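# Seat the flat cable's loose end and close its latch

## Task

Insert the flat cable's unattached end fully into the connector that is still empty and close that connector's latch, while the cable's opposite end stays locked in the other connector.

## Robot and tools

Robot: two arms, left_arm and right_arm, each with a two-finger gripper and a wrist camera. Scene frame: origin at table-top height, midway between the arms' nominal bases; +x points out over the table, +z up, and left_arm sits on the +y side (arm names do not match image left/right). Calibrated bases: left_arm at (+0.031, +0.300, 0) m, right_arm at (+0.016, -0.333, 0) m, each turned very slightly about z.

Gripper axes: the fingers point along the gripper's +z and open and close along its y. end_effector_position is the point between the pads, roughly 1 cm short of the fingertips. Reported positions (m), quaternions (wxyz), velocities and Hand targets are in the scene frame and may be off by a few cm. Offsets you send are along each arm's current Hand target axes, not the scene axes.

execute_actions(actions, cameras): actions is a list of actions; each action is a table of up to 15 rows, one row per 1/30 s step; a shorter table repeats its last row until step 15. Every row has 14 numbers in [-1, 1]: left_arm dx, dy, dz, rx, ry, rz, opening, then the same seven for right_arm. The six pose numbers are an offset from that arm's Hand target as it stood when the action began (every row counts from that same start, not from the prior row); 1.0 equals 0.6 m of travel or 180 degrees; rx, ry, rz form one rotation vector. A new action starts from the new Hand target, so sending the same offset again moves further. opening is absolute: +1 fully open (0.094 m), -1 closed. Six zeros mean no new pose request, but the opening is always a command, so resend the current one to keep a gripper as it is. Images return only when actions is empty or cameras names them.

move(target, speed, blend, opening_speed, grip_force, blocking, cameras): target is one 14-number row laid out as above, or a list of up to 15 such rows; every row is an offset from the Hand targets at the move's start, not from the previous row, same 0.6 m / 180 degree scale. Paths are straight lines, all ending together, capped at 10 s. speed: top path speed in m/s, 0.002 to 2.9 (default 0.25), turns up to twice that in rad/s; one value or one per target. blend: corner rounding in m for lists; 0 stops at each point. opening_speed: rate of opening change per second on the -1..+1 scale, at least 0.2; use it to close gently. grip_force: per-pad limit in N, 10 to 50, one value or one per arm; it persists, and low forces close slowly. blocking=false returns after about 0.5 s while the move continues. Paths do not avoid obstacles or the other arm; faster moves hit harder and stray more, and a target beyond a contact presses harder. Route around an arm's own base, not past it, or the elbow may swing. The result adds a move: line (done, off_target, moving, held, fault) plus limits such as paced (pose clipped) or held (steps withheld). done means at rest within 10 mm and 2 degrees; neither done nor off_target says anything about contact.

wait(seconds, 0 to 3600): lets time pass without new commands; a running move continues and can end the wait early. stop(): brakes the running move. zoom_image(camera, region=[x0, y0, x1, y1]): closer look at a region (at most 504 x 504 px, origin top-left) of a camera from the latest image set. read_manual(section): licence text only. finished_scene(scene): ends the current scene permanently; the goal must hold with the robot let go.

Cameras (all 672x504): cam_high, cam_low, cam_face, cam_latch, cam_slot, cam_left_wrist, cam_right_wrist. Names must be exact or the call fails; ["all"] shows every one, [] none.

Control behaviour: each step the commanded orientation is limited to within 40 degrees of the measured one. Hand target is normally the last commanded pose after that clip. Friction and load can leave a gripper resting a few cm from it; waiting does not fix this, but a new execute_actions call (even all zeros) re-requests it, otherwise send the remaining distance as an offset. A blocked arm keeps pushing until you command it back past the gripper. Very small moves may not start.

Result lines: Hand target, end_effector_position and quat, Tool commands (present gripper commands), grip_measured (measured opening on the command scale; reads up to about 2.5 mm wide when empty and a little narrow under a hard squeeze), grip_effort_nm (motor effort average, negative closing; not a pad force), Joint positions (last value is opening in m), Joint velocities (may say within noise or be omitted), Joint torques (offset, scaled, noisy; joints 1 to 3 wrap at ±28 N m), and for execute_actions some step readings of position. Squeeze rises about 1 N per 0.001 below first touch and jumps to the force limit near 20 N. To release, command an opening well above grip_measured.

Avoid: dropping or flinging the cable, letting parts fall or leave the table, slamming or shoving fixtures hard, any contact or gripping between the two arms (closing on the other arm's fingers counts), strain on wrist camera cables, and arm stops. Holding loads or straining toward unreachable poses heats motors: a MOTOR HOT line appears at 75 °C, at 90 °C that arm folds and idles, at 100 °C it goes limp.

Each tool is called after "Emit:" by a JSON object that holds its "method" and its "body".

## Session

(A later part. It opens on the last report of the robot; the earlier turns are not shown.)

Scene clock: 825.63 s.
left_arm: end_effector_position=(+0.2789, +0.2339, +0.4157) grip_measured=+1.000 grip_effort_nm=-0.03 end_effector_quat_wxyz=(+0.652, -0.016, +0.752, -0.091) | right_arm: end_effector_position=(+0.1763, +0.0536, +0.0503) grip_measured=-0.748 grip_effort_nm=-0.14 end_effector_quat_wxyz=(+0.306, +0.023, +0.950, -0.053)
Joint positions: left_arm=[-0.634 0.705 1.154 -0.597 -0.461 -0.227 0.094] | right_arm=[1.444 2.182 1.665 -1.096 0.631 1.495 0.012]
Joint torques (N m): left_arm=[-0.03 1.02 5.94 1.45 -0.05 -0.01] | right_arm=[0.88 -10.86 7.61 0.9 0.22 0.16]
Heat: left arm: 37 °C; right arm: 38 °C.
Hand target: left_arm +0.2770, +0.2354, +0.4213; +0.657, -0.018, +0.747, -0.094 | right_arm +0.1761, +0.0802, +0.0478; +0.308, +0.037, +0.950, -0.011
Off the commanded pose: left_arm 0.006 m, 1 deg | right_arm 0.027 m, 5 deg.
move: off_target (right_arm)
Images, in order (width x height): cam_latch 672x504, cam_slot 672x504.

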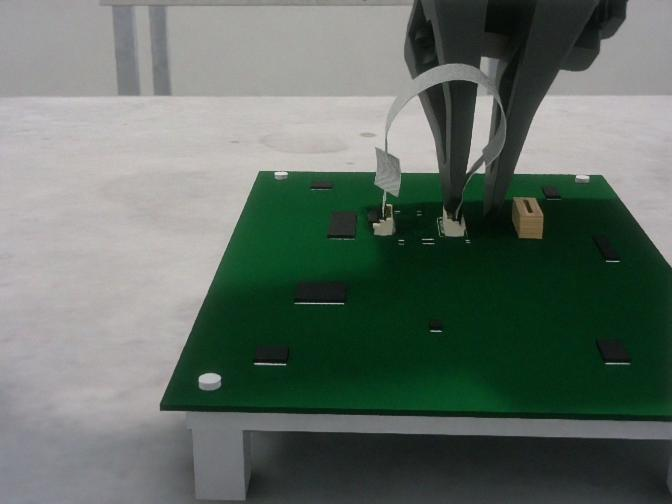

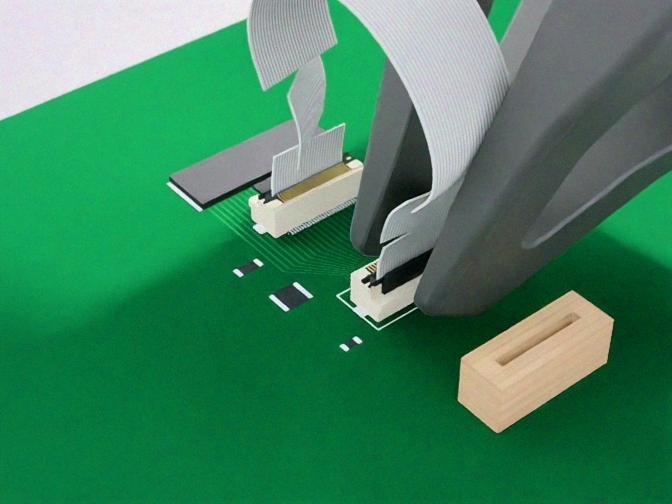

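Emit:
{"method": "move", "body": {"target": [0,0,0,0,0,0,1,-0.007,0.0,-0.0095,0,0,0,-0.75], "speed": 0.03, "cameras": ["cam_slot","cam_latch"]}}

Emit:
{"method": "zoom_image", "body": {"camera": "cam_slot", "region": [330, 220, 450, 310]}}

Emit:
{"method": "zoom_image", "body": {"camera": "cam_latch", "region": [420, 180, 500, 240]}}

Scene clock: 849.93 s.
left_arm: end_effector_position=(+0.2789, +0.2339, +0.4157) grip_measured=+1.000 grip_effort_nm=-0.03 end_effector_quat_wxyz=(+0.652, -0.016, +0.752, -0.091) | right_arm: end_effector_position=(+0.1761, +0.0536, +0.0508) grip_measured=-0.748 grip_effort_nm=-0.14 end_effector_quat_wxyz=(+0.305, +0.022, +0.950, -0.056)
Joint positions: left_arm=[-0.634 0.705 1.154 -0.597 -0.461 -0.227 0.094] | right_arm=[1.444 2.186 1.674 -1.107 0.629 1.495 0.012]
Joint torques (N m): left_arm=[-0.02 1.03 5.89 1.47 -0.07 -0.02] | right_arm=[1.03 -12.01 8.5 0.74 0.23 0.14]
Heat: left arm: 37 °C; right arm: 36 °C.
Hand target: left_arm +0.2770, +0.2354, +0.4213; +0.657, -0.018, +0.747, -0.094 | right_arm +0.1761, +0.0801, +0.0548; +0.308, +0.037, +0.950, -0.012
Off the commanded pose: left_arm 0.006 m, 1 deg | right_arm 0.027 m, 5 deg.
move: off_target (right_arm)
Images, in order (width x height): cam_latch 672x504, cam_slot 672x504.

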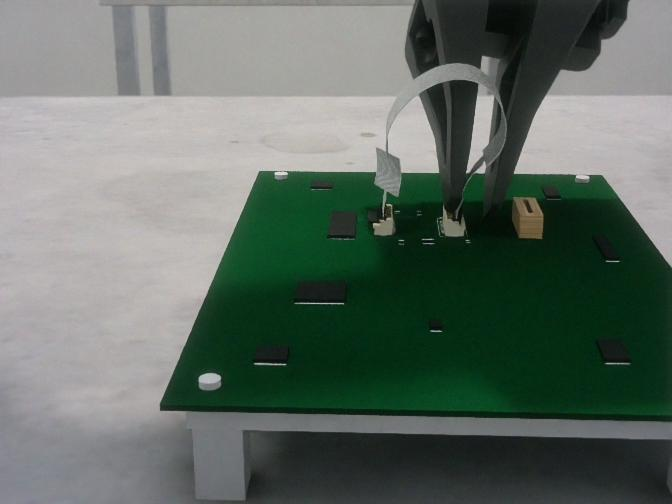

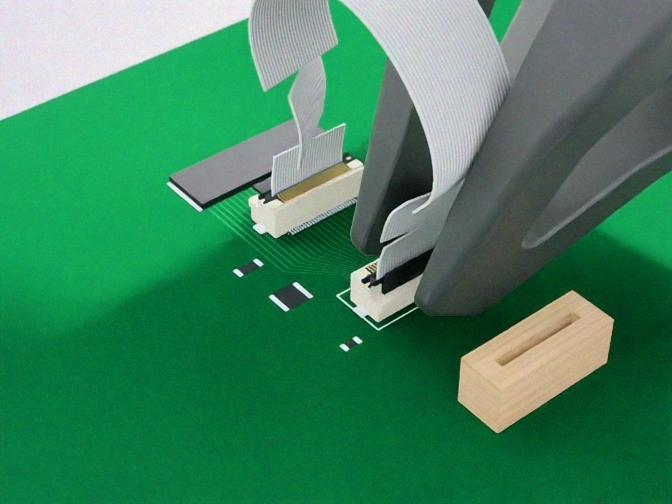

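Scaled by 4.200.

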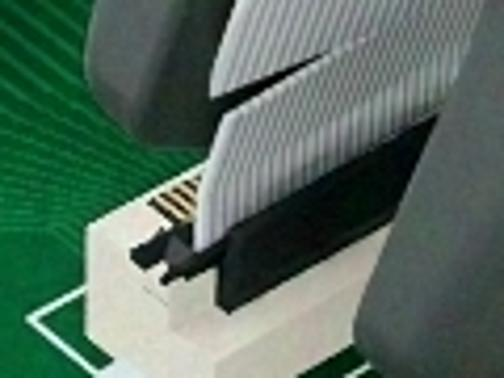

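Scaled by 6.300.

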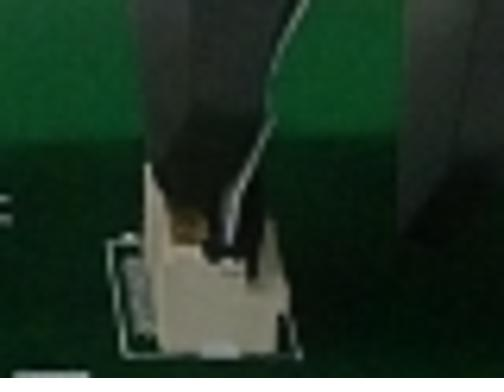

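Emit:
{"method": "move", "body": {"target": [0,0,0,0,0,0,1,-0.0039,0.015,-0.0054,0,0,0,-0.75], "speed": 0.03}}

Emit:
{"method": "move", "body": {"target": [0,0,0,0,0,0,1,-0.0039,0.0,-0.0054,0,0,0,-0.75], "speed": 0.03, "cameras": ["cam_slot","cam_latch"]}}

Emit:
{"method": "zoom_image", "body": {"camera": "cam_slot", "region": [330, 200, 490, 320]}}

Scene clock: 867.73 s.
left_arm: end_effector_position=(+0.2789, +0.2339, +0.4157) grip_measured=+1.000 grip_effort_nm=-0.03 end_effector_quat_wxyz=(+0.652, -0.016, +0.752, -0.091) | right_arm: end_effector_position=(+0.1756, +0.0544, +0.0511) grip_measured=-0.748 grip_effort_nm=-0.14 end_effector_quat_wxyz=(+0.301, +0.017, +0.951, -0.073)
Joint positions: left_arm=[-0.634 0.705 1.154 -0.597 -0.461 -0.227 0.094] | right_arm=[1.444 2.22 1.732 -1.168 0.625 1.497 0.012]
Joint torques (N m): left_arm=[-0.02 1.03 5.91 1.47 -0.06 -0.01] | right_arm=[1.07 -12.63 8.91 0.89 0.25 0.18]
Heat: left arm: 37 °C; right arm: 38 °C.
Hand target: left_arm +0.2770, +0.2354, +0.4213; +0.657, -0.018, +0.747, -0.094 | right_arm +0.1768, +0.0891, +0.0587; +0.308, +0.037, +0.951, -0.012
Off the commanded pose: left_arm 0.006 m, 1 deg | right_arm 0.036 m, 7 deg.
move: off_target (right_arm)

Scene clock: 868.37 s.
left_arm: end_effector_position=(+0.2789, +0.2339, +0.4157) grip_measured=+1.000 grip_effort_nm=-0.03 end_effector_quat_wxyz=(+0.652, -0.016, +0.752, -0.091) | right_arm: end_effector_position=(+0.1745, +0.0549, +0.0533) grip_measured=-0.748 grip_effort_nm=-0.14 end_effector_quat_wxyz=(+0.297, +0.018, +0.952, -0.073)
Joint positions: left_arm=[-0.634 0.705 1.154 -0.597 -0.461 -0.227 0.094] | right_arm=[1.444 2.22 1.744 -1.181 0.617 1.497 0.012]
Joint torques (N m): left_arm=[-0.06 1.06 5.93 1.47 -0.06 -0.02] | right_arm=[1.05 -13.07 8.99 0.88 0.33 0.2]
Heat: left arm: 37 °C; right arm: 38 °C.
Hand target: left_arm +0.2770, +0.2354, +0.4213; +0.657, -0.018, +0.747, -0.094 | right_arm +0.1768, +0.0891, +0.0627; +0.308, +0.037, +0.950, -0.012
Off the commanded pose: left_arm 0.006 m, 1 deg | right_arm 0.036 m, 8 deg.
move: off_target (right_arm)
Images, in order (width x height): cam_latch 672x504, cam_slot 672x504.

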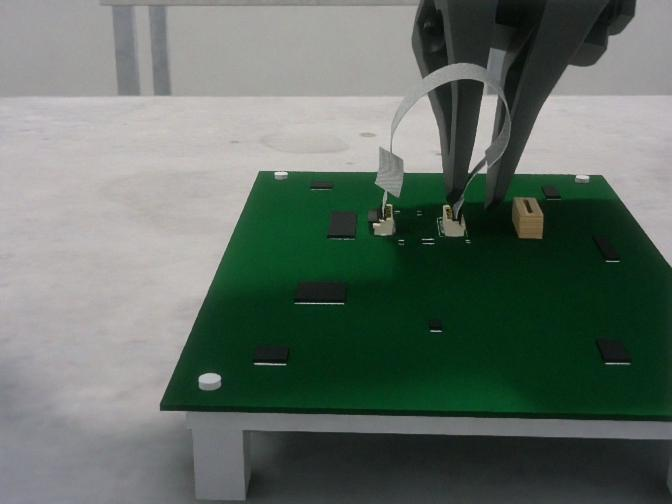

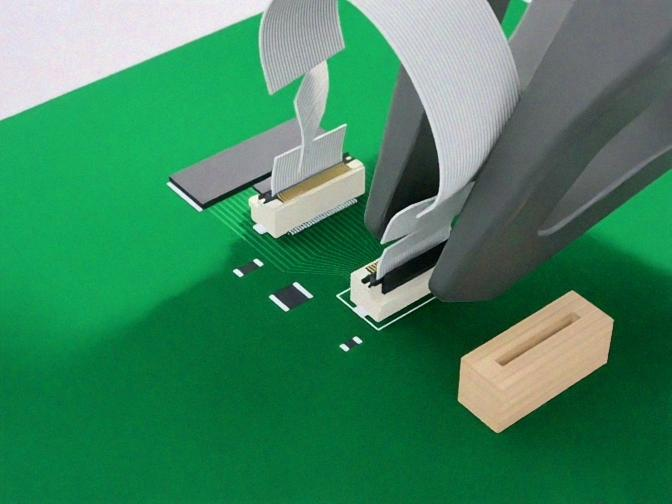

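Scaled by 3.150.

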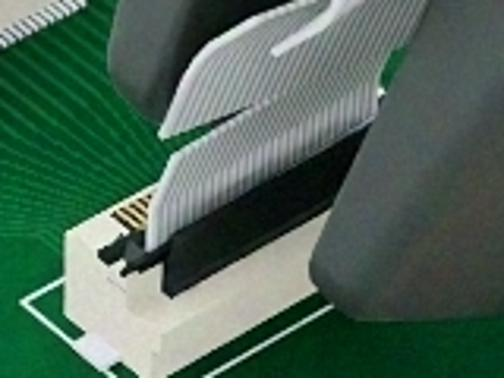

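Emit:
{"method": "move", "body": {"target": [[0,0,0,0,0,0,1,-0.011,-0.0655,-0.007,0,0,0,-0.75],[0,0,0,0,0,0,1,0.014,-0.058,0.03,0,0,0,-0.75]], "speed": 0.05}}

Scene clock: 875.60 s.
left_arm: end_effector_position=(+0.2789, +0.2339, +0.4157) grip_measured=+1.000 grip_effort_nm=-0.04 end_effector_quat_wxyz=(+0.652, -0.016, +0.752, -0.091) | right_arm: end_effector_position=(+0.1769, +0.0502, +0.0498) grip_measured=-0.748 grip_effort_nm=-0.14 end_effector_quat_wxyz=(+0.313, +0.033, +0.949, -0.025)
Joint positions: left_arm=[-0.634 0.705 1.154 -0.597 -0.461 -0.227 0.094] | right_arm=[1.444 2.122 1.565 -0.996 0.638 1.496 0.012]
Joint torques (N m): left_arm=[-0.05 1.03 5.93 1.46 -0.07 -0.02] | right_arm=[-0.47 -12.85 3.26 0.83 0.18 -0.03]
Heat: left arm: 37 °C; right arm: 39 °C.
Hand target: left_arm +0.2770, +0.2354, +0.4213; +0.657, -0.018, +0.747, -0.094 | right_arm +0.1779, +0.0542, +0.0433; +0.308, +0.037, +0.950, -0.012
Off the commanded pose: left_arm 0.006 m, 1 deg | right_arm 0.008 m, 2 deg.
move: done

Emit:
{"method": "move", "body": {"target": [0,0,0,0,0,0,1,-0.004,-0.05,0.002,0,0,0,-0.75], "speed": 0.03, "cameras": ["cam_slot","cam_latch"]}}

Emit:
{"method": "zoom_image", "body": {"camera": "cam_slot", "region": [320, 200, 480, 320]}}

Emit:
{"method": "zoom_image", "body": {"camera": "cam_latch", "region": [420, 180, 500, 240]}}

Scene clock: 880.43 s.
left_arm: end_effector_position=(+0.2789, +0.2339, +0.4157) grip_measured=+1.000 grip_effort_nm=-0.03 end_effector_quat_wxyz=(+0.652, -0.016, +0.752, -0.091) | right_arm: end_effector_position=(+0.1785, +0.0420, +0.0455) grip_measured=-0.748 grip_effort_nm=-0.14 end_effector_quat_wxyz=(+0.319, +0.044, +0.947, +0.014)
Joint positions: left_arm=[-0.634 0.705 1.154 -0.597 -0.461 -0.227 0.094] | right_arm=[1.439 2.036 1.407 -0.836 0.643 1.486 0.012]
Joint torques (N m): left_arm=[-0.03 1.05 5.93 1.47 -0.06 0] | right_arm=[-1.17 -13.98 2.86 0.01 0.1 -0.1]
Heat: left arm: 37 °C; right arm: 39 °C.
Hand target: left_arm +0.2770, +0.2354, +0.4213; +0.657, -0.018, +0.747, -0.094 | right_arm +0.1782, +0.0240, +0.0436; +0.308, +0.037, +0.950, -0.012
Off the commanded pose: left_arm 0.006 m, 1 deg | right_arm 0.018 m, 3 deg.
move: off_target (right_arm)
Images, in order (width x height): cam_latch 672x504, cam_slot 672x504.

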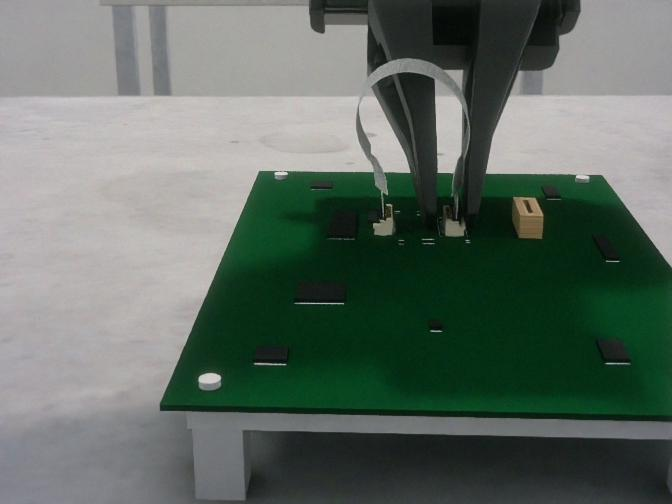

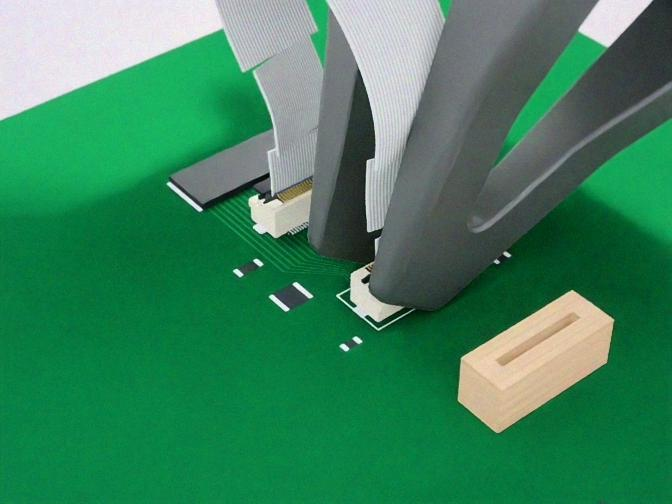

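Scaled by 3.150.

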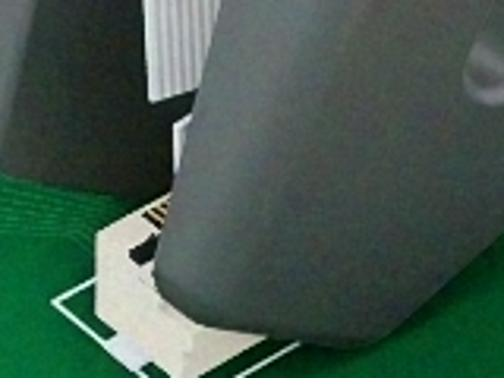

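Scaled by 6.300.

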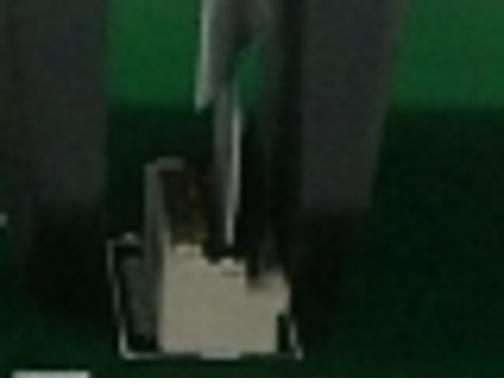

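Emit:
{"method": "move", "body": {"target": [[0,0,0,0,0,0,1,-0.0255,0.002,-0.035,0,0,0,-0.75],[0,0,0,0,0,0,1,-0.0333,0.002,-0.0458,0,0,0,-0.75]], "speed": 0.03, "cameras": ["cam_slot","cam_latch"]}}

Emit:
{"method": "zoom_image", "body": {"camera": "cam_slot", "region": [320, 200, 480, 320]}}

Emit:
{"method": "zoom_image", "body": {"camera": "cam_latch", "region": [420, 180, 500, 240]}}

Scene clock: 885.43 s.
left_arm: end_effector_position=(+0.2789, +0.2339, +0.4157) grip_measured=+1.000 grip_effort_nm=-0.03 end_effector_quat_wxyz=(+0.652, -0.016, +0.752, -0.091) | right_arm: end_effector_position=(+0.1738, +0.0382, +0.0543) grip_measured=-0.748 grip_effort_nm=-0.14 end_effector_quat_wxyz=(+0.299, +0.039, +0.953, +0.005)
Joint positions: left_arm=[-0.634 0.705 1.154 -0.597 -0.461 -0.227 0.094] | right_arm=[1.435 2.017 1.435 -0.902 0.603 1.478 0.012]
Joint torques (N m): left_arm=[-0.02 1.01 5.93 1.47 -0.07 -0.01] | right_arm=[-0.87 -15.94 6.67 -0.57 0.49 -0.09]
Heat: left arm: 37 °C; right arm: 39 °C.
Hand target: left_arm +0.2770, +0.2354, +0.4213; +0.657, -0.018, +0.747, -0.094 | right_arm +0.1784, +0.0252, +0.0777; +0.308, +0.037, +0.950, -0.011
Off the commanded pose: left_arm 0.006 m, 1 deg | right_arm 0.027 m, 2 deg.
move: off_target (right_arm)
Images, in order (width x height): cam_latch 672x504, cam_slot 672x504.

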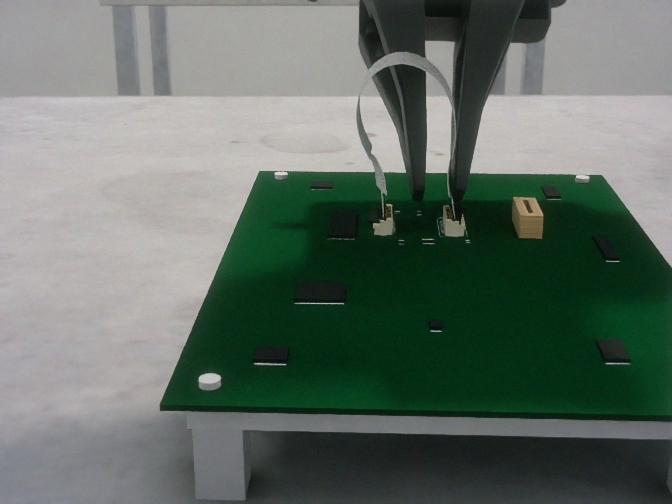

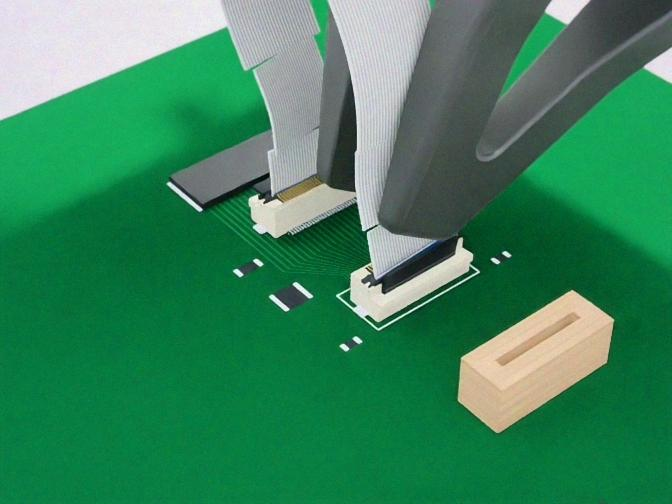

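Scaled by 3.150.

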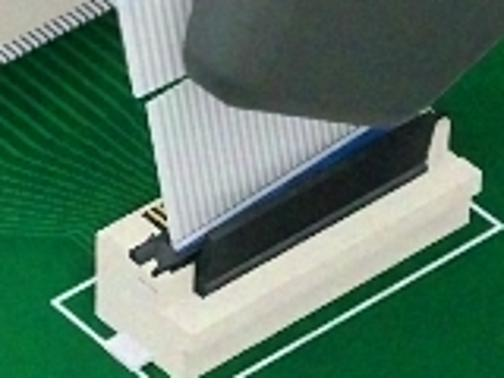

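Scaled by 6.300.

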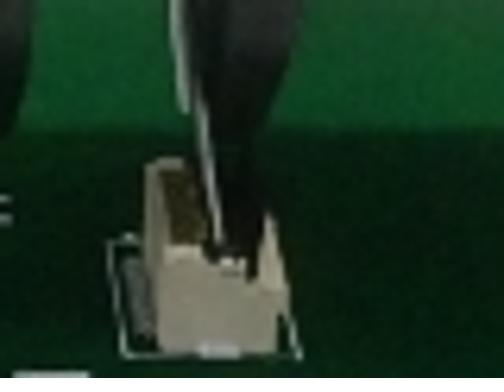

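Emit:
{"method": "move", "body": {"target": [0,0,0,0,0,0,1,-0.01,0.03,-0.015,0,0,0,-0.4], "speed": 0.04, "cameras": ["cam_slot","cam_latch","cam_face"]}}

Emit:
{"method": "zoom_image", "body": {"camera": "cam_slot", "region": [330, 200, 480, 310]}}

Emit:
{"method": "zoom_image", "body": {"camera": "cam_face", "region": [230, 170, 330, 245]}}

Emit:
{"method": "zoom_image", "body": {"camera": "cam_latch", "region": [420, 180, 500, 240]}}

Scene clock: 891.37 s.
left_arm: end_effector_position=(+0.2789, +0.2339, +0.4157) grip_measured=+1.000 grip_effort_nm=-0.04 end_effector_quat_wxyz=(+0.652, -0.016, +0.752, -0.091) | right_arm: end_effector_position=(+0.1742, +0.0384, +0.0831) grip_measured=-0.402 grip_effort_nm=0.09 end_effector_quat_wxyz=(+0.299, +0.033, +0.954, -0.012)
Joint positions: left_arm=[-0.634 0.705 1.154 -0.597 -0.461 -0.227 0.094] | right_arm=[1.435 2.017 1.555 -1.06 0.606 1.478 0.028]
Joint torques (N m): left_arm=[-0.03 1.06 5.96 1.45 -0.07 0] | right_arm=[-0.24 -10.55 7.56 0.16 0.45 0.05]
Heat: left arm: 37 °C; right arm: 41 °C.
Hand target: left_arm +0.2770, +0.2354, +0.4213; +0.657, -0.018, +0.747, -0.094 | right_arm +0.1793, +0.0432, +0.0885; +0.308, +0.037, +0.950, -0.011
Off the commanded pose: left_arm 0.006 m, 1 deg | right_arm 0.009 m, 1 deg.
move: done
Images, in order (width x height): cam_face 672x504, cam_latch 672x504, cam_slot 672x504.

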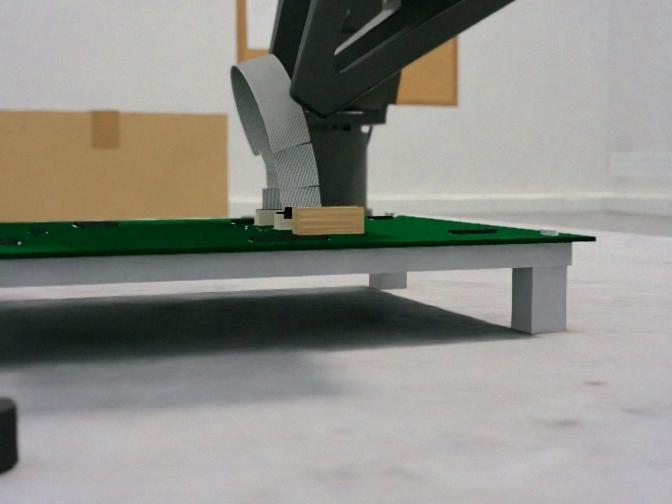

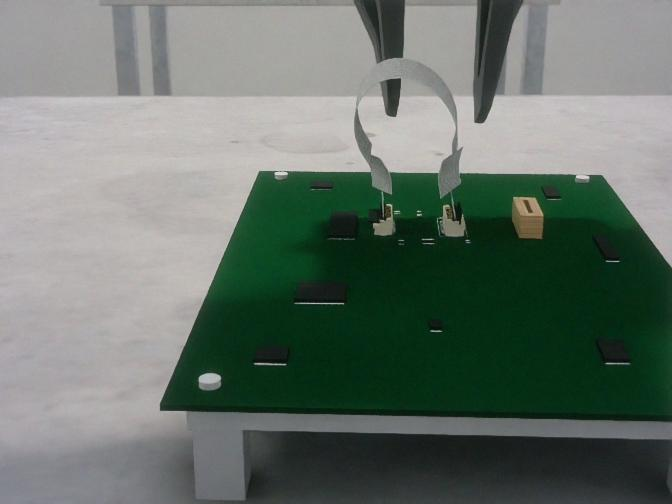

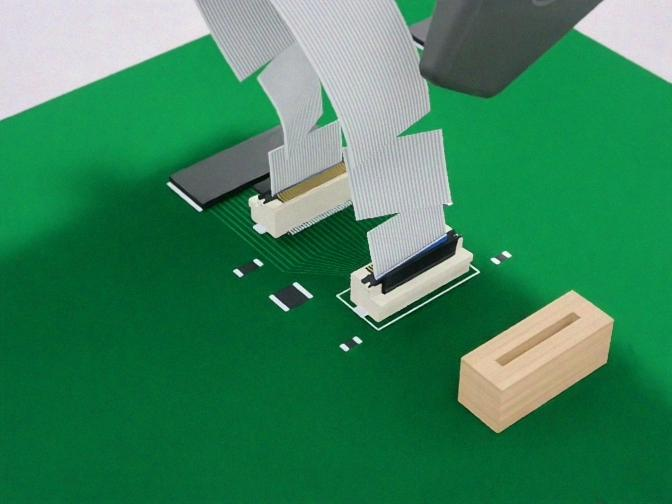

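Scaled by 3.360.

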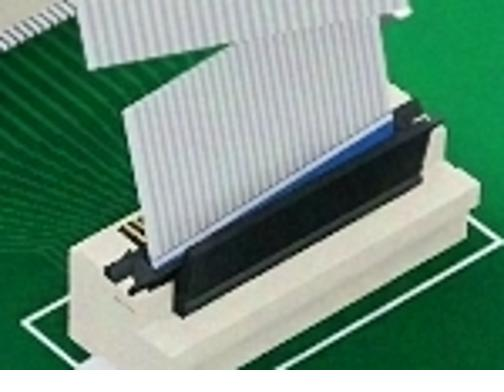

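Scaled by 5.040.

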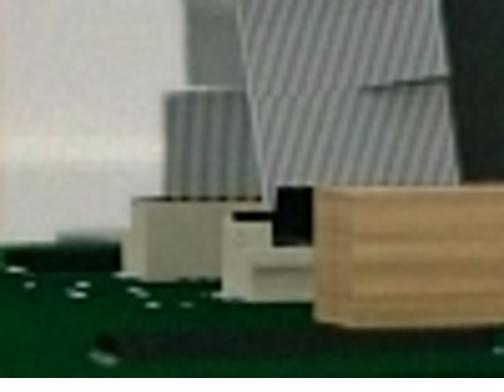

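Scaled by 6.300.

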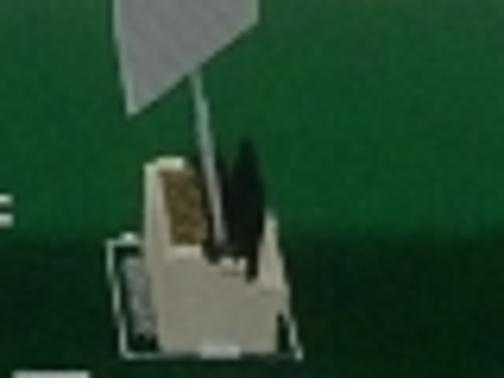

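Emit:
{"method": "move", "body": {"target": [0,0,0,0,0,0,1,0.0355,-0.005,0.0494,0,0,0,-0.4], "speed": 0.03, "cameras": ["cam_slot","cam_latch"]}}

Emit:
{"method": "zoom_image", "body": {"camera": "cam_slot", "region": [320, 180, 480, 300]}}

Scene clock: 898.57 s.
left_arm: end_effector_position=(+0.2789, +0.2339, +0.4157) grip_measured=+1.000 grip_effort_nm=-0.03 end_effector_quat_wxyz=(+0.652, -0.016, +0.752, -0.091) | right_arm: end_effector_position=(+0.1752, +0.0448, +0.0601) grip_measured=-0.402 grip_effort_nm=0.09 end_effector_quat_wxyz=(+0.300, +0.038, +0.953, +0.001)
Joint positions: left_arm=[-0.634 0.705 1.154 -0.597 -0.461 -0.227 0.094] | right_arm=[1.435 2.041 1.495 -0.947 0.606 1.478 0.028]
Joint torques (N m): left_arm=[-0.09 1.07 5.94 1.46 -0.06 -0.02] | right_arm=[-0.42 -10.52 3.93 0.46 0.4 0.04]
Heat: left arm: 37 °C; right arm: 40 °C.
Hand target: left_arm +0.2770, +0.2354, +0.4213; +0.657, -0.018, +0.747, -0.094 | right_arm +0.1793, +0.0402, +0.0520; +0.308, +0.037, +0.950, -0.012
Off the commanded pose: left_arm 0.006 m, 1 deg | right_arm 0.010 m, 2 deg.
move: done
Images, in order (width x height): cam_latch 672x504, cam_slot 672x504.

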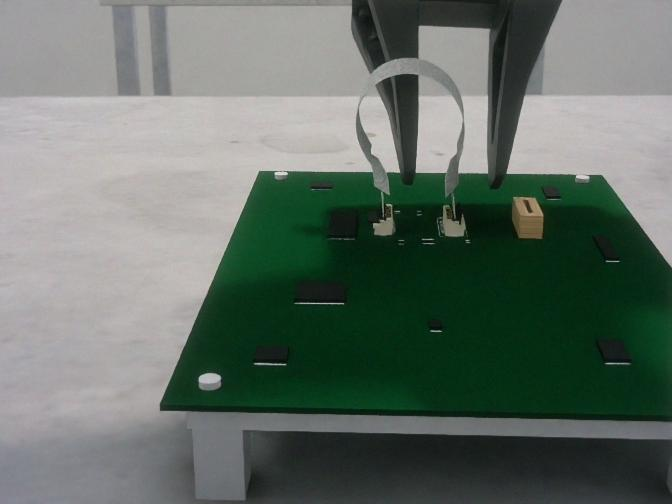

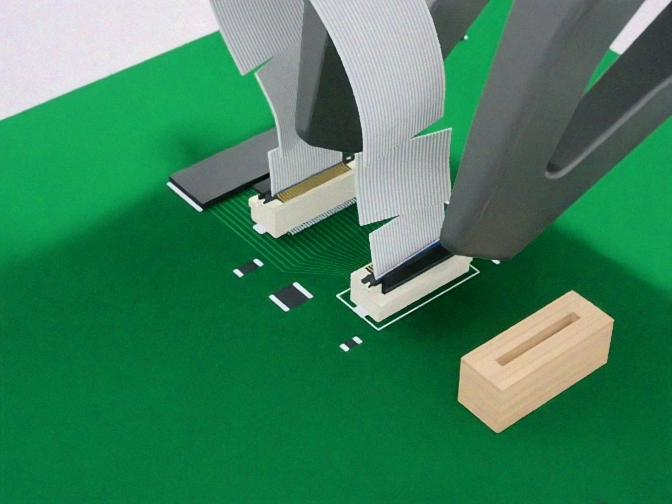

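Scaled by 3.150.

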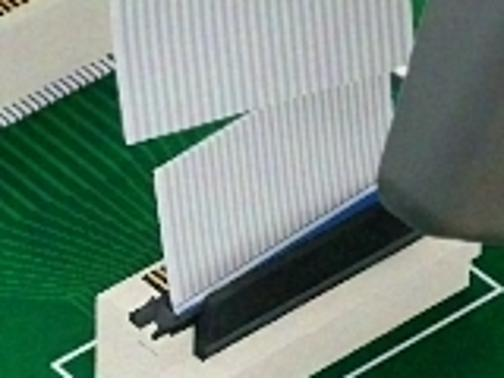

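Emit:
{"method": "move", "body": {"target": [0,0,0,0,0,0,1,0,0,0,0,0,0,-1], "grip_force": 30}}

Emit:
{"method": "move", "body": {"target": [0,0,0,0,0,0,1,0.006,0,0.008,0,0,0,-1], "speed": 0.02, "cameras": ["cam_slot","cam_latch"]}}

Emit:
{"method": "zoom_image", "body": {"camera": "cam_slot", "region": [320, 180, 480, 300]}}

Emit:
{"method": "zoom_image", "body": {"camera": "cam_latch", "region": [400, 150, 520, 240]}}

Scene clock: 903.70 s.
left_arm: end_effector_position=(+0.2789, +0.2339, +0.4157) grip_measured=+1.000 grip_effort_nm=-0.04 end_effector_quat_wxyz=(+0.652, -0.016, +0.752, -0.091) | right_arm: end_effector_position=(+0.1753, +0.0457, +0.0602) grip_measured=-0.971 grip_effort_nm=-0.65 end_effector_quat_wxyz=(+0.300, +0.038, +0.953, +0.003)
Joint positions: left_arm=[-0.634 0.705 1.154 -0.597 -0.461 -0.227 0.094] | right_arm=[1.435 2.041 1.495 -0.943 0.606 1.478 0.001]
Joint torques (N m): left_arm=[-0.03 1.05 5.93 1.47 -0.06 0] | right_arm=[-0.35 -10.56 3.99 0.47 0.45 0.02]
Heat: left arm: 37 °C; right arm: 39 °C.
Hand target: left_arm +0.2770, +0.2354, +0.4213; +0.657, -0.018, +0.747, -0.094 | right_arm +0.1793, +0.0402, +0.0520; +0.308, +0.037, +0.950, -0.011
Off the commanded pose: left_arm 0.006 m, 1 deg | right_arm 0.011 m, 2 deg.
grip_force (N): 30, 30
move: done

Scene clock: 904.23 s.
left_arm: end_effector_position=(+0.2789, +0.2339, +0.4157) grip_measured=+1.000 grip_effort_nm=-0.03 end_effector_quat_wxyz=(+0.652, -0.016, +0.752, -0.091) | right_arm: end_effector_position=(+0.1754, +0.0456, +0.0593) grip_measured=-0.971 grip_effort_nm=-0.69 end_effector_quat_wxyz=(+0.301, +0.038, +0.953, +0.003)
Joint positions: left_arm=[-0.634 0.705 1.154 -0.597 -0.461 -0.227 0.094] | right_arm=[1.435 2.041 1.491 -0.938 0.606 1.478 0.001]
Joint torques (N m): left_arm=[0.01 0.99 5.94 1.46 -0.07 0] | right_arm=[-0.31 -9.87 3.52 0.64 0.46 0.06]
Heat: left arm: 37 °C; right arm: 39 °C.
Hand target: left_arm +0.2770, +0.2354, +0.4213; +0.657, -0.018, +0.747, -0.094 | right_arm +0.1792, +0.0402, +0.0459; +0.308, +0.037, +0.950, -0.012
Off the commanded pose: left_arm 0.006 m, 1 deg | right_arm 0.015 m, 2 deg.
grip_force (N): 30, 30
move: off_target (right_arm)
Images, in order (width x height): cam_latch 672x504, cam_slot 672x504.

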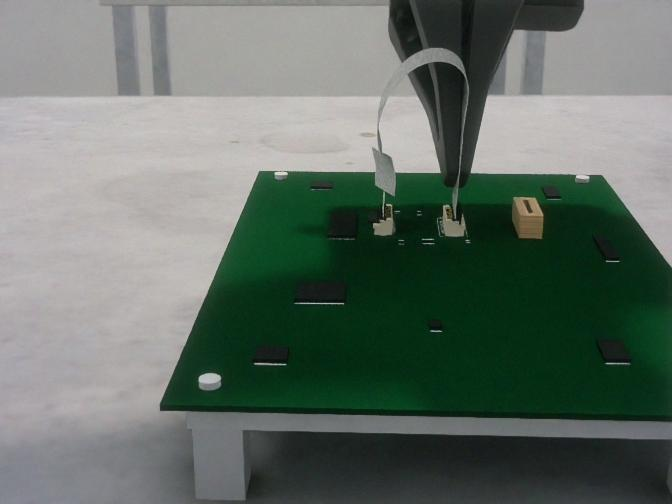

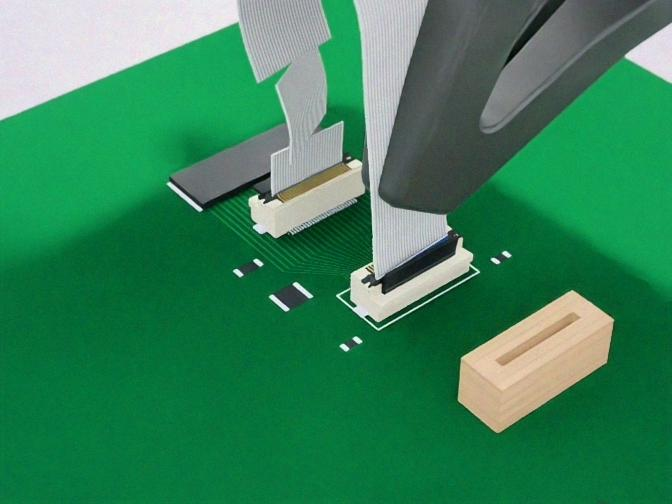

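Scaled by 3.150.

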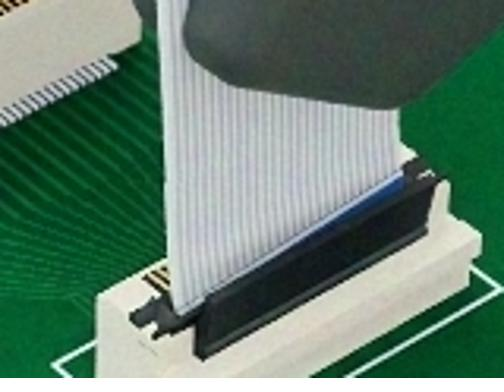

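Scaled by 4.200.

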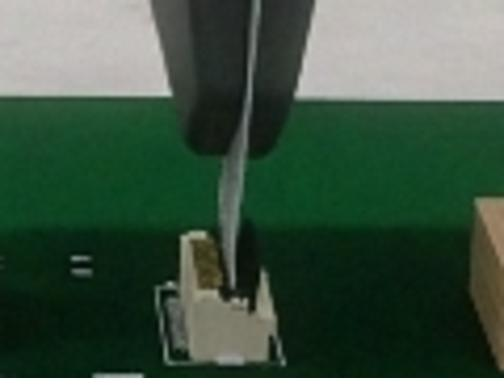

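Good grip near −x side, straight. Push down more.

Emit:
{"method": "move", "body": {"target": [0,0,0,0,0,0,1,0.011,0,0.015,0,0,0,-1], "speed": 0.02, "grip_force": 50, "cameras": ["cam_slot","cam_latch"]}}

Emit:
{"method": "zoom_image", "body": {"camera": "cam_slot", "region": [320, 180, 480, 300]}}

Scene clock: 908.53 s.
left_arm: end_effector_position=(+0.2789, +0.2339, +0.4157) grip_measured=+1.000 grip_effort_nm=-0.03 end_effector_quat_wxyz=(+0.652, -0.016, +0.752, -0.091) | right_arm: end_effector_position=(+0.1752, +0.0460, +0.0582) grip_measured=-0.981 grip_effort_nm=-1.06 end_effector_quat_wxyz=(+0.312, +0.035, +0.949, +0.005)
Joint positions: left_arm=[-0.634 0.705 1.154 -0.597 -0.461 -0.227 0.094] | right_arm=[1.444 2.041 1.476 -0.92 0.629 1.478 0.001]
Joint torques (N m): left_arm=[0.01 1.07 5.93 1.46 -0.06 -0.01] | right_arm=[-1.09 -8.62 2.56 0.83 0.26 0.1]
Heat: left arm: 37 °C; right arm: 38 °C.
Hand target: left_arm +0.2770, +0.2354, +0.4213; +0.657, -0.018, +0.747, -0.094 | right_arm +0.1791, +0.0402, +0.0348; +0.308, +0.037, +0.950, -0.012
Off the commanded pose: left_arm 0.006 m, 1 deg | right_arm 0.024 m, 2 deg.
move: off_target (right_arm)
Images, in order (width x height): cam_latch 672x504, cam_slot 672x504.

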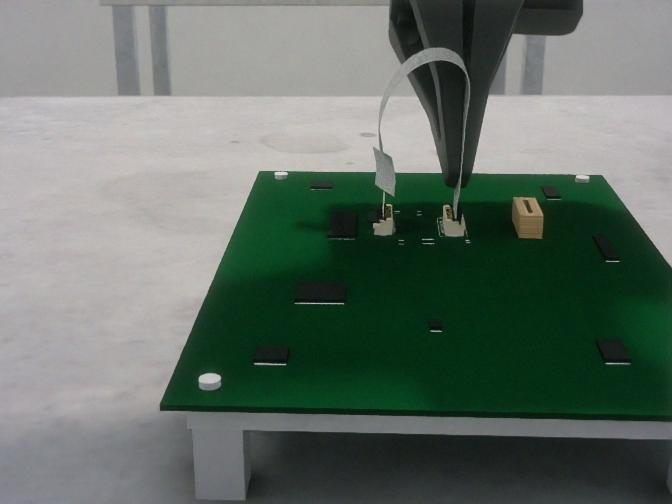

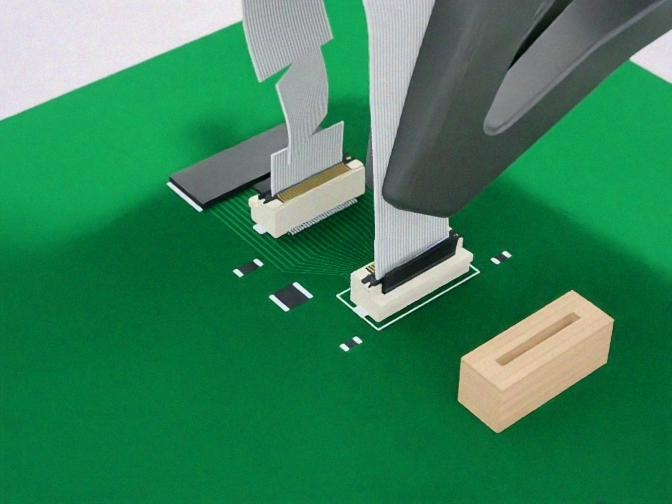

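Scaled by 3.150.

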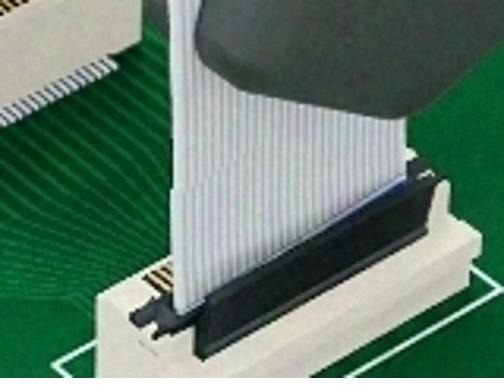

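Emit:
{"method": "move", "body": {"target": [0,0,0,0,0,0,1,0.012,0,0.0165,0,0,0,-1], "speed": 0.02, "cameras": ["cam_slot","cam_latch"]}}

Emit:
{"method": "zoom_image", "body": {"camera": "cam_slot", "region": [340, 200, 470, 300]}}

Scene clock: 912.50 s.
left_arm: end_effector_position=(+0.2789, +0.2339, +0.4157) grip_measured=+1.000 grip_effort_nm=-0.03 end_effector_quat_wxyz=(+0.652, -0.016, +0.752, -0.091) | right_arm: end_effector_position=(+0.1746, +0.0462, +0.0569) grip_measured=-0.981 grip_effort_nm=-1.06 end_effector_quat_wxyz=(+0.323, +0.031, +0.946, +0.007)
Joint positions: left_arm=[-0.634 0.705 1.154 -0.597 -0.461 -0.227 0.094] | right_arm=[1.454 2.041 1.46 -0.9 0.653 1.478 0.001]
Joint torques (N m): left_arm=[-0.09 1.05 5.93 1.48 -0.07 -0.02] | right_arm=[-2.24 -7.21 1.85 1.03 0.04 0.08]
Heat: left arm: 37 °C; right arm: 38 °C.
Hand target: left_arm +0.2770, +0.2354, +0.4213; +0.657, -0.018, +0.747, -0.094 | right_arm +0.1791, +0.0402, +0.0225; +0.308, +0.037, +0.950, -0.012
Off the commanded pose: left_arm 0.006 m, 1 deg | right_arm 0.035 m, 3 deg.
move: off_target (right_arm)
Images, in order (width x height): cam_latch 672x504, cam_slot 672x504.

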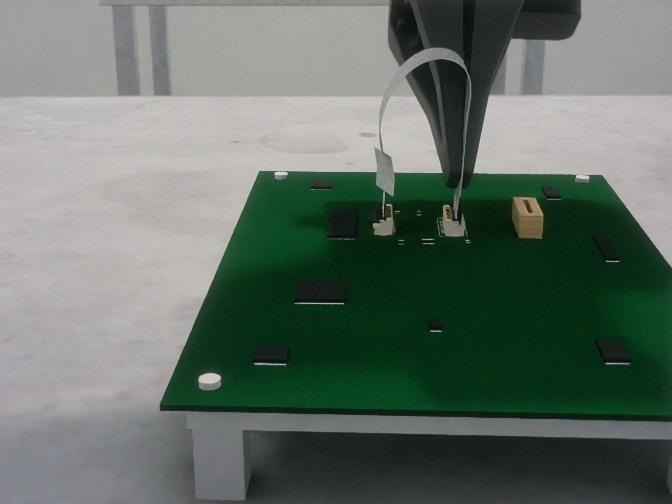

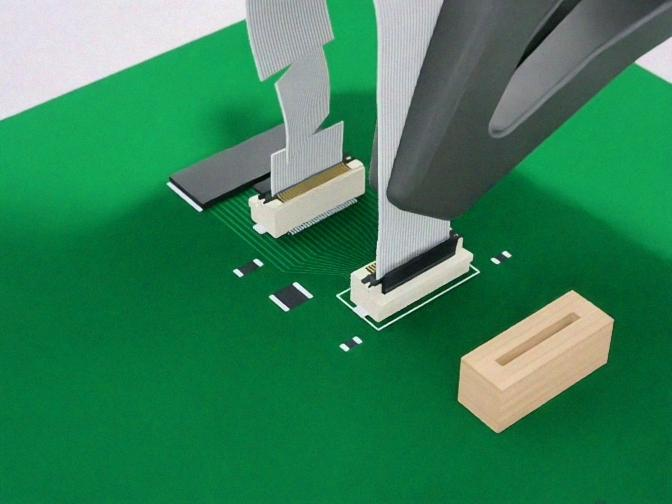

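Scaled by 3.877.

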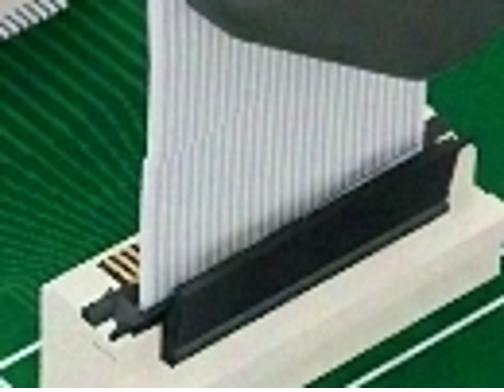

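Emit:
{"method": "move", "body": {"target": [[0,0,0,0,0,0,1,-0.025,0,-0.0345,0,0,0,-1],[0,0,0,0,0,0,1,-0.025,0,-0.0345,0,0,0,-0.78],[0,0,0,0,0,0,1,-0.023,0.018,-0.036,0,0,0,-0.78],[0,0,0,0,0,0,1,-0.02,0.024,-0.033,0,0,0,-0.78]], "speed": 0.03, "cameras": ["cam_slot","cam_latch"]}}

Emit:
{"method": "zoom_image", "body": {"camera": "cam_slot", "region": [340, 200, 470, 300]}}

Emit:
{"method": "zoom_image", "body": {"camera": "cam_latch", "region": [420, 180, 500, 240]}}

Scene clock: 921.43 s.
left_arm: end_effector_position=(+0.2789, +0.2339, +0.4157) grip_measured=+1.000 grip_effort_nm=-0.03 end_effector_quat_wxyz=(+0.652, -0.016, +0.752, -0.091) | right_arm: end_effector_position=(+0.1748, +0.0472, +0.0467) grip_measured=-0.782 grip_effort_nm=0.08 end_effector_quat_wxyz=(+0.304, +0.030, +0.952, -0.016)
Joint positions: left_arm=[-0.634 0.705 1.154 -0.597 -0.461 -0.227 0.094] | right_arm=[1.441 2.094 1.516 -0.952 0.617 1.478 0.01]
Joint torques (N m): left_arm=[-0.02 1.02 5.89 1.47 -0.05 -0.02] | right_arm=[-0.14 -10.21 6.95 0.33 0.36 0.15]
Heat: left arm: 37 °C; right arm: 37 °C.
Hand target: left_arm +0.2770, +0.2354, +0.4213; +0.657, -0.018, +0.747, -0.094 | right_arm +0.1783, +0.0547, +0.0457; +0.308, +0.037, +0.950, -0.012
Off the commanded pose: left_arm 0.006 m, 1 deg | right_arm 0.008 m, 1 deg.
move: done; target 2's new opening was sent with right_arm's hand 0.012 m and 3 deg from that target
Images, in order (width x height): cam_latch 672x504, cam_slot 672x504.

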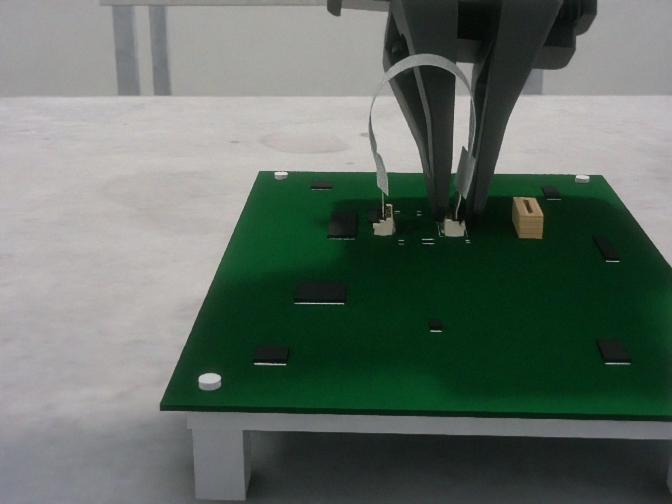

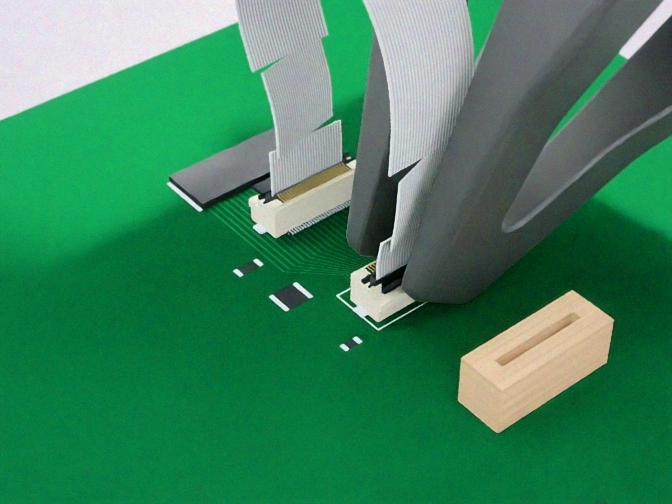

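Scaled by 3.877.

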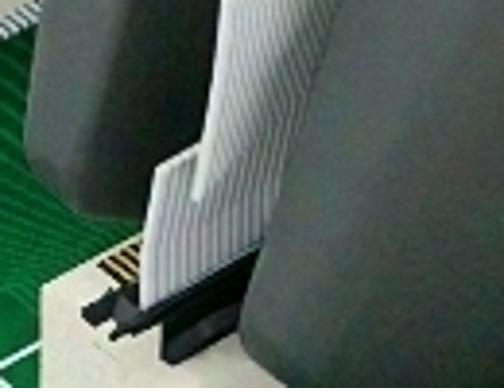

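Scaled by 6.300.

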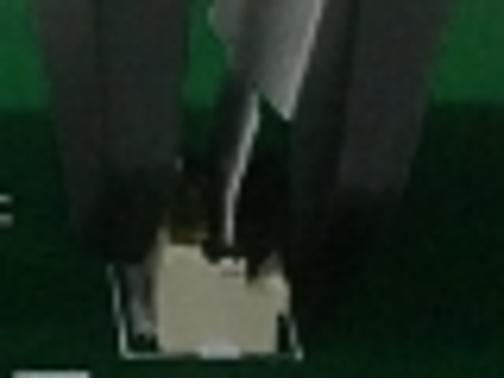

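Emit:
{"method": "move", "body": {"target": [[0,0,0,0,0,0,1,0,-0.012,0,0,0,0,-0.7],[0,0,0,0,0,0,1,-0.033,-0.008,-0.045,0,0,0,-0.6]], "speed": 0.03, "cameras": ["cam_slot","cam_latch"]}}

Emit:
{"method": "zoom_image", "body": {"camera": "cam_slot", "region": [340, 200, 490, 310]}}

Emit:
{"method": "zoom_image", "body": {"camera": "cam_latch", "region": [420, 180, 500, 240]}}

Scene clock: 929.20 s.
left_arm: end_effector_position=(+0.2789, +0.2339, +0.4157) grip_measured=+1.000 grip_effort_nm=-0.03 end_effector_quat_wxyz=(+0.652, -0.016, +0.752, -0.091) | right_arm: end_effector_position=(+0.1735, +0.0423, +0.0581) grip_measured=-0.603 grip_effort_nm=0.08 end_effector_quat_wxyz=(+0.300, +0.023, +0.953, -0.035)
Joint positions: left_arm=[-0.634 0.705 1.154 -0.597 -0.461 -0.227 0.094] | right_arm=[1.441 2.094 1.567 -1.044 0.613 1.478 0.019]
Joint torques (N m): left_arm=[-0.01 1.03 5.9 1.45 -0.06 -0.02] | right_arm=[-0.47 -15.5 7.17 0.09 0.41 0.11]
Heat: left arm: 37 °C; right arm: 37 °C.
Hand target: left_arm +0.2770, +0.2354, +0.4213; +0.657, -0.018, +0.747, -0.094 | right_arm +0.1780, +0.0499, +0.0791; +0.308, +0.037, +0.951, -0.012
Off the commanded pose: left_arm 0.006 m, 1 deg | right_arm 0.023 m, 3 deg.
move: off_target (right_arm); target 2's new opening was sent with right_arm's hand 0.023 m and 3 deg from that target
Images, in order (width x height): cam_latch 672x504, cam_slot 672x504.

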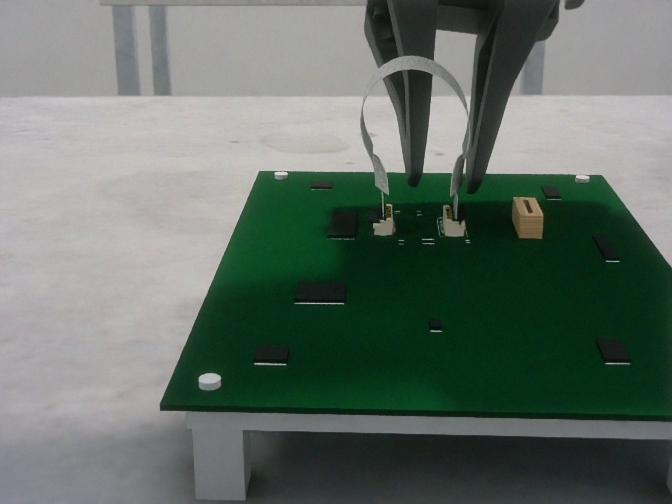

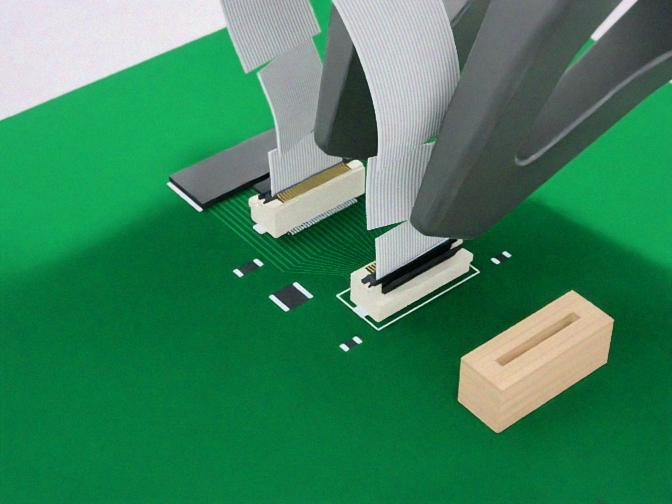

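Scaled by 3.360.

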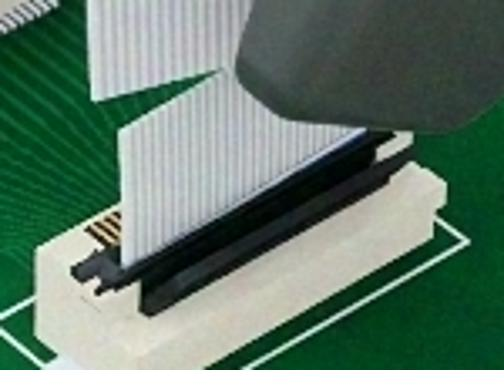

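Scaled by 6.300.

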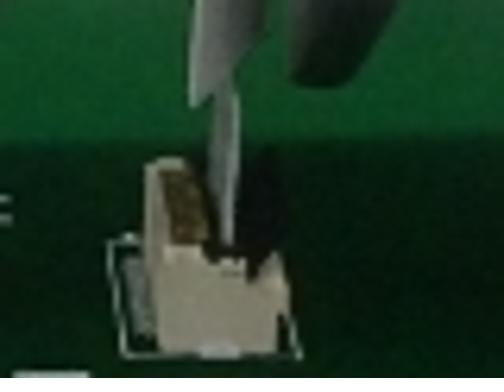

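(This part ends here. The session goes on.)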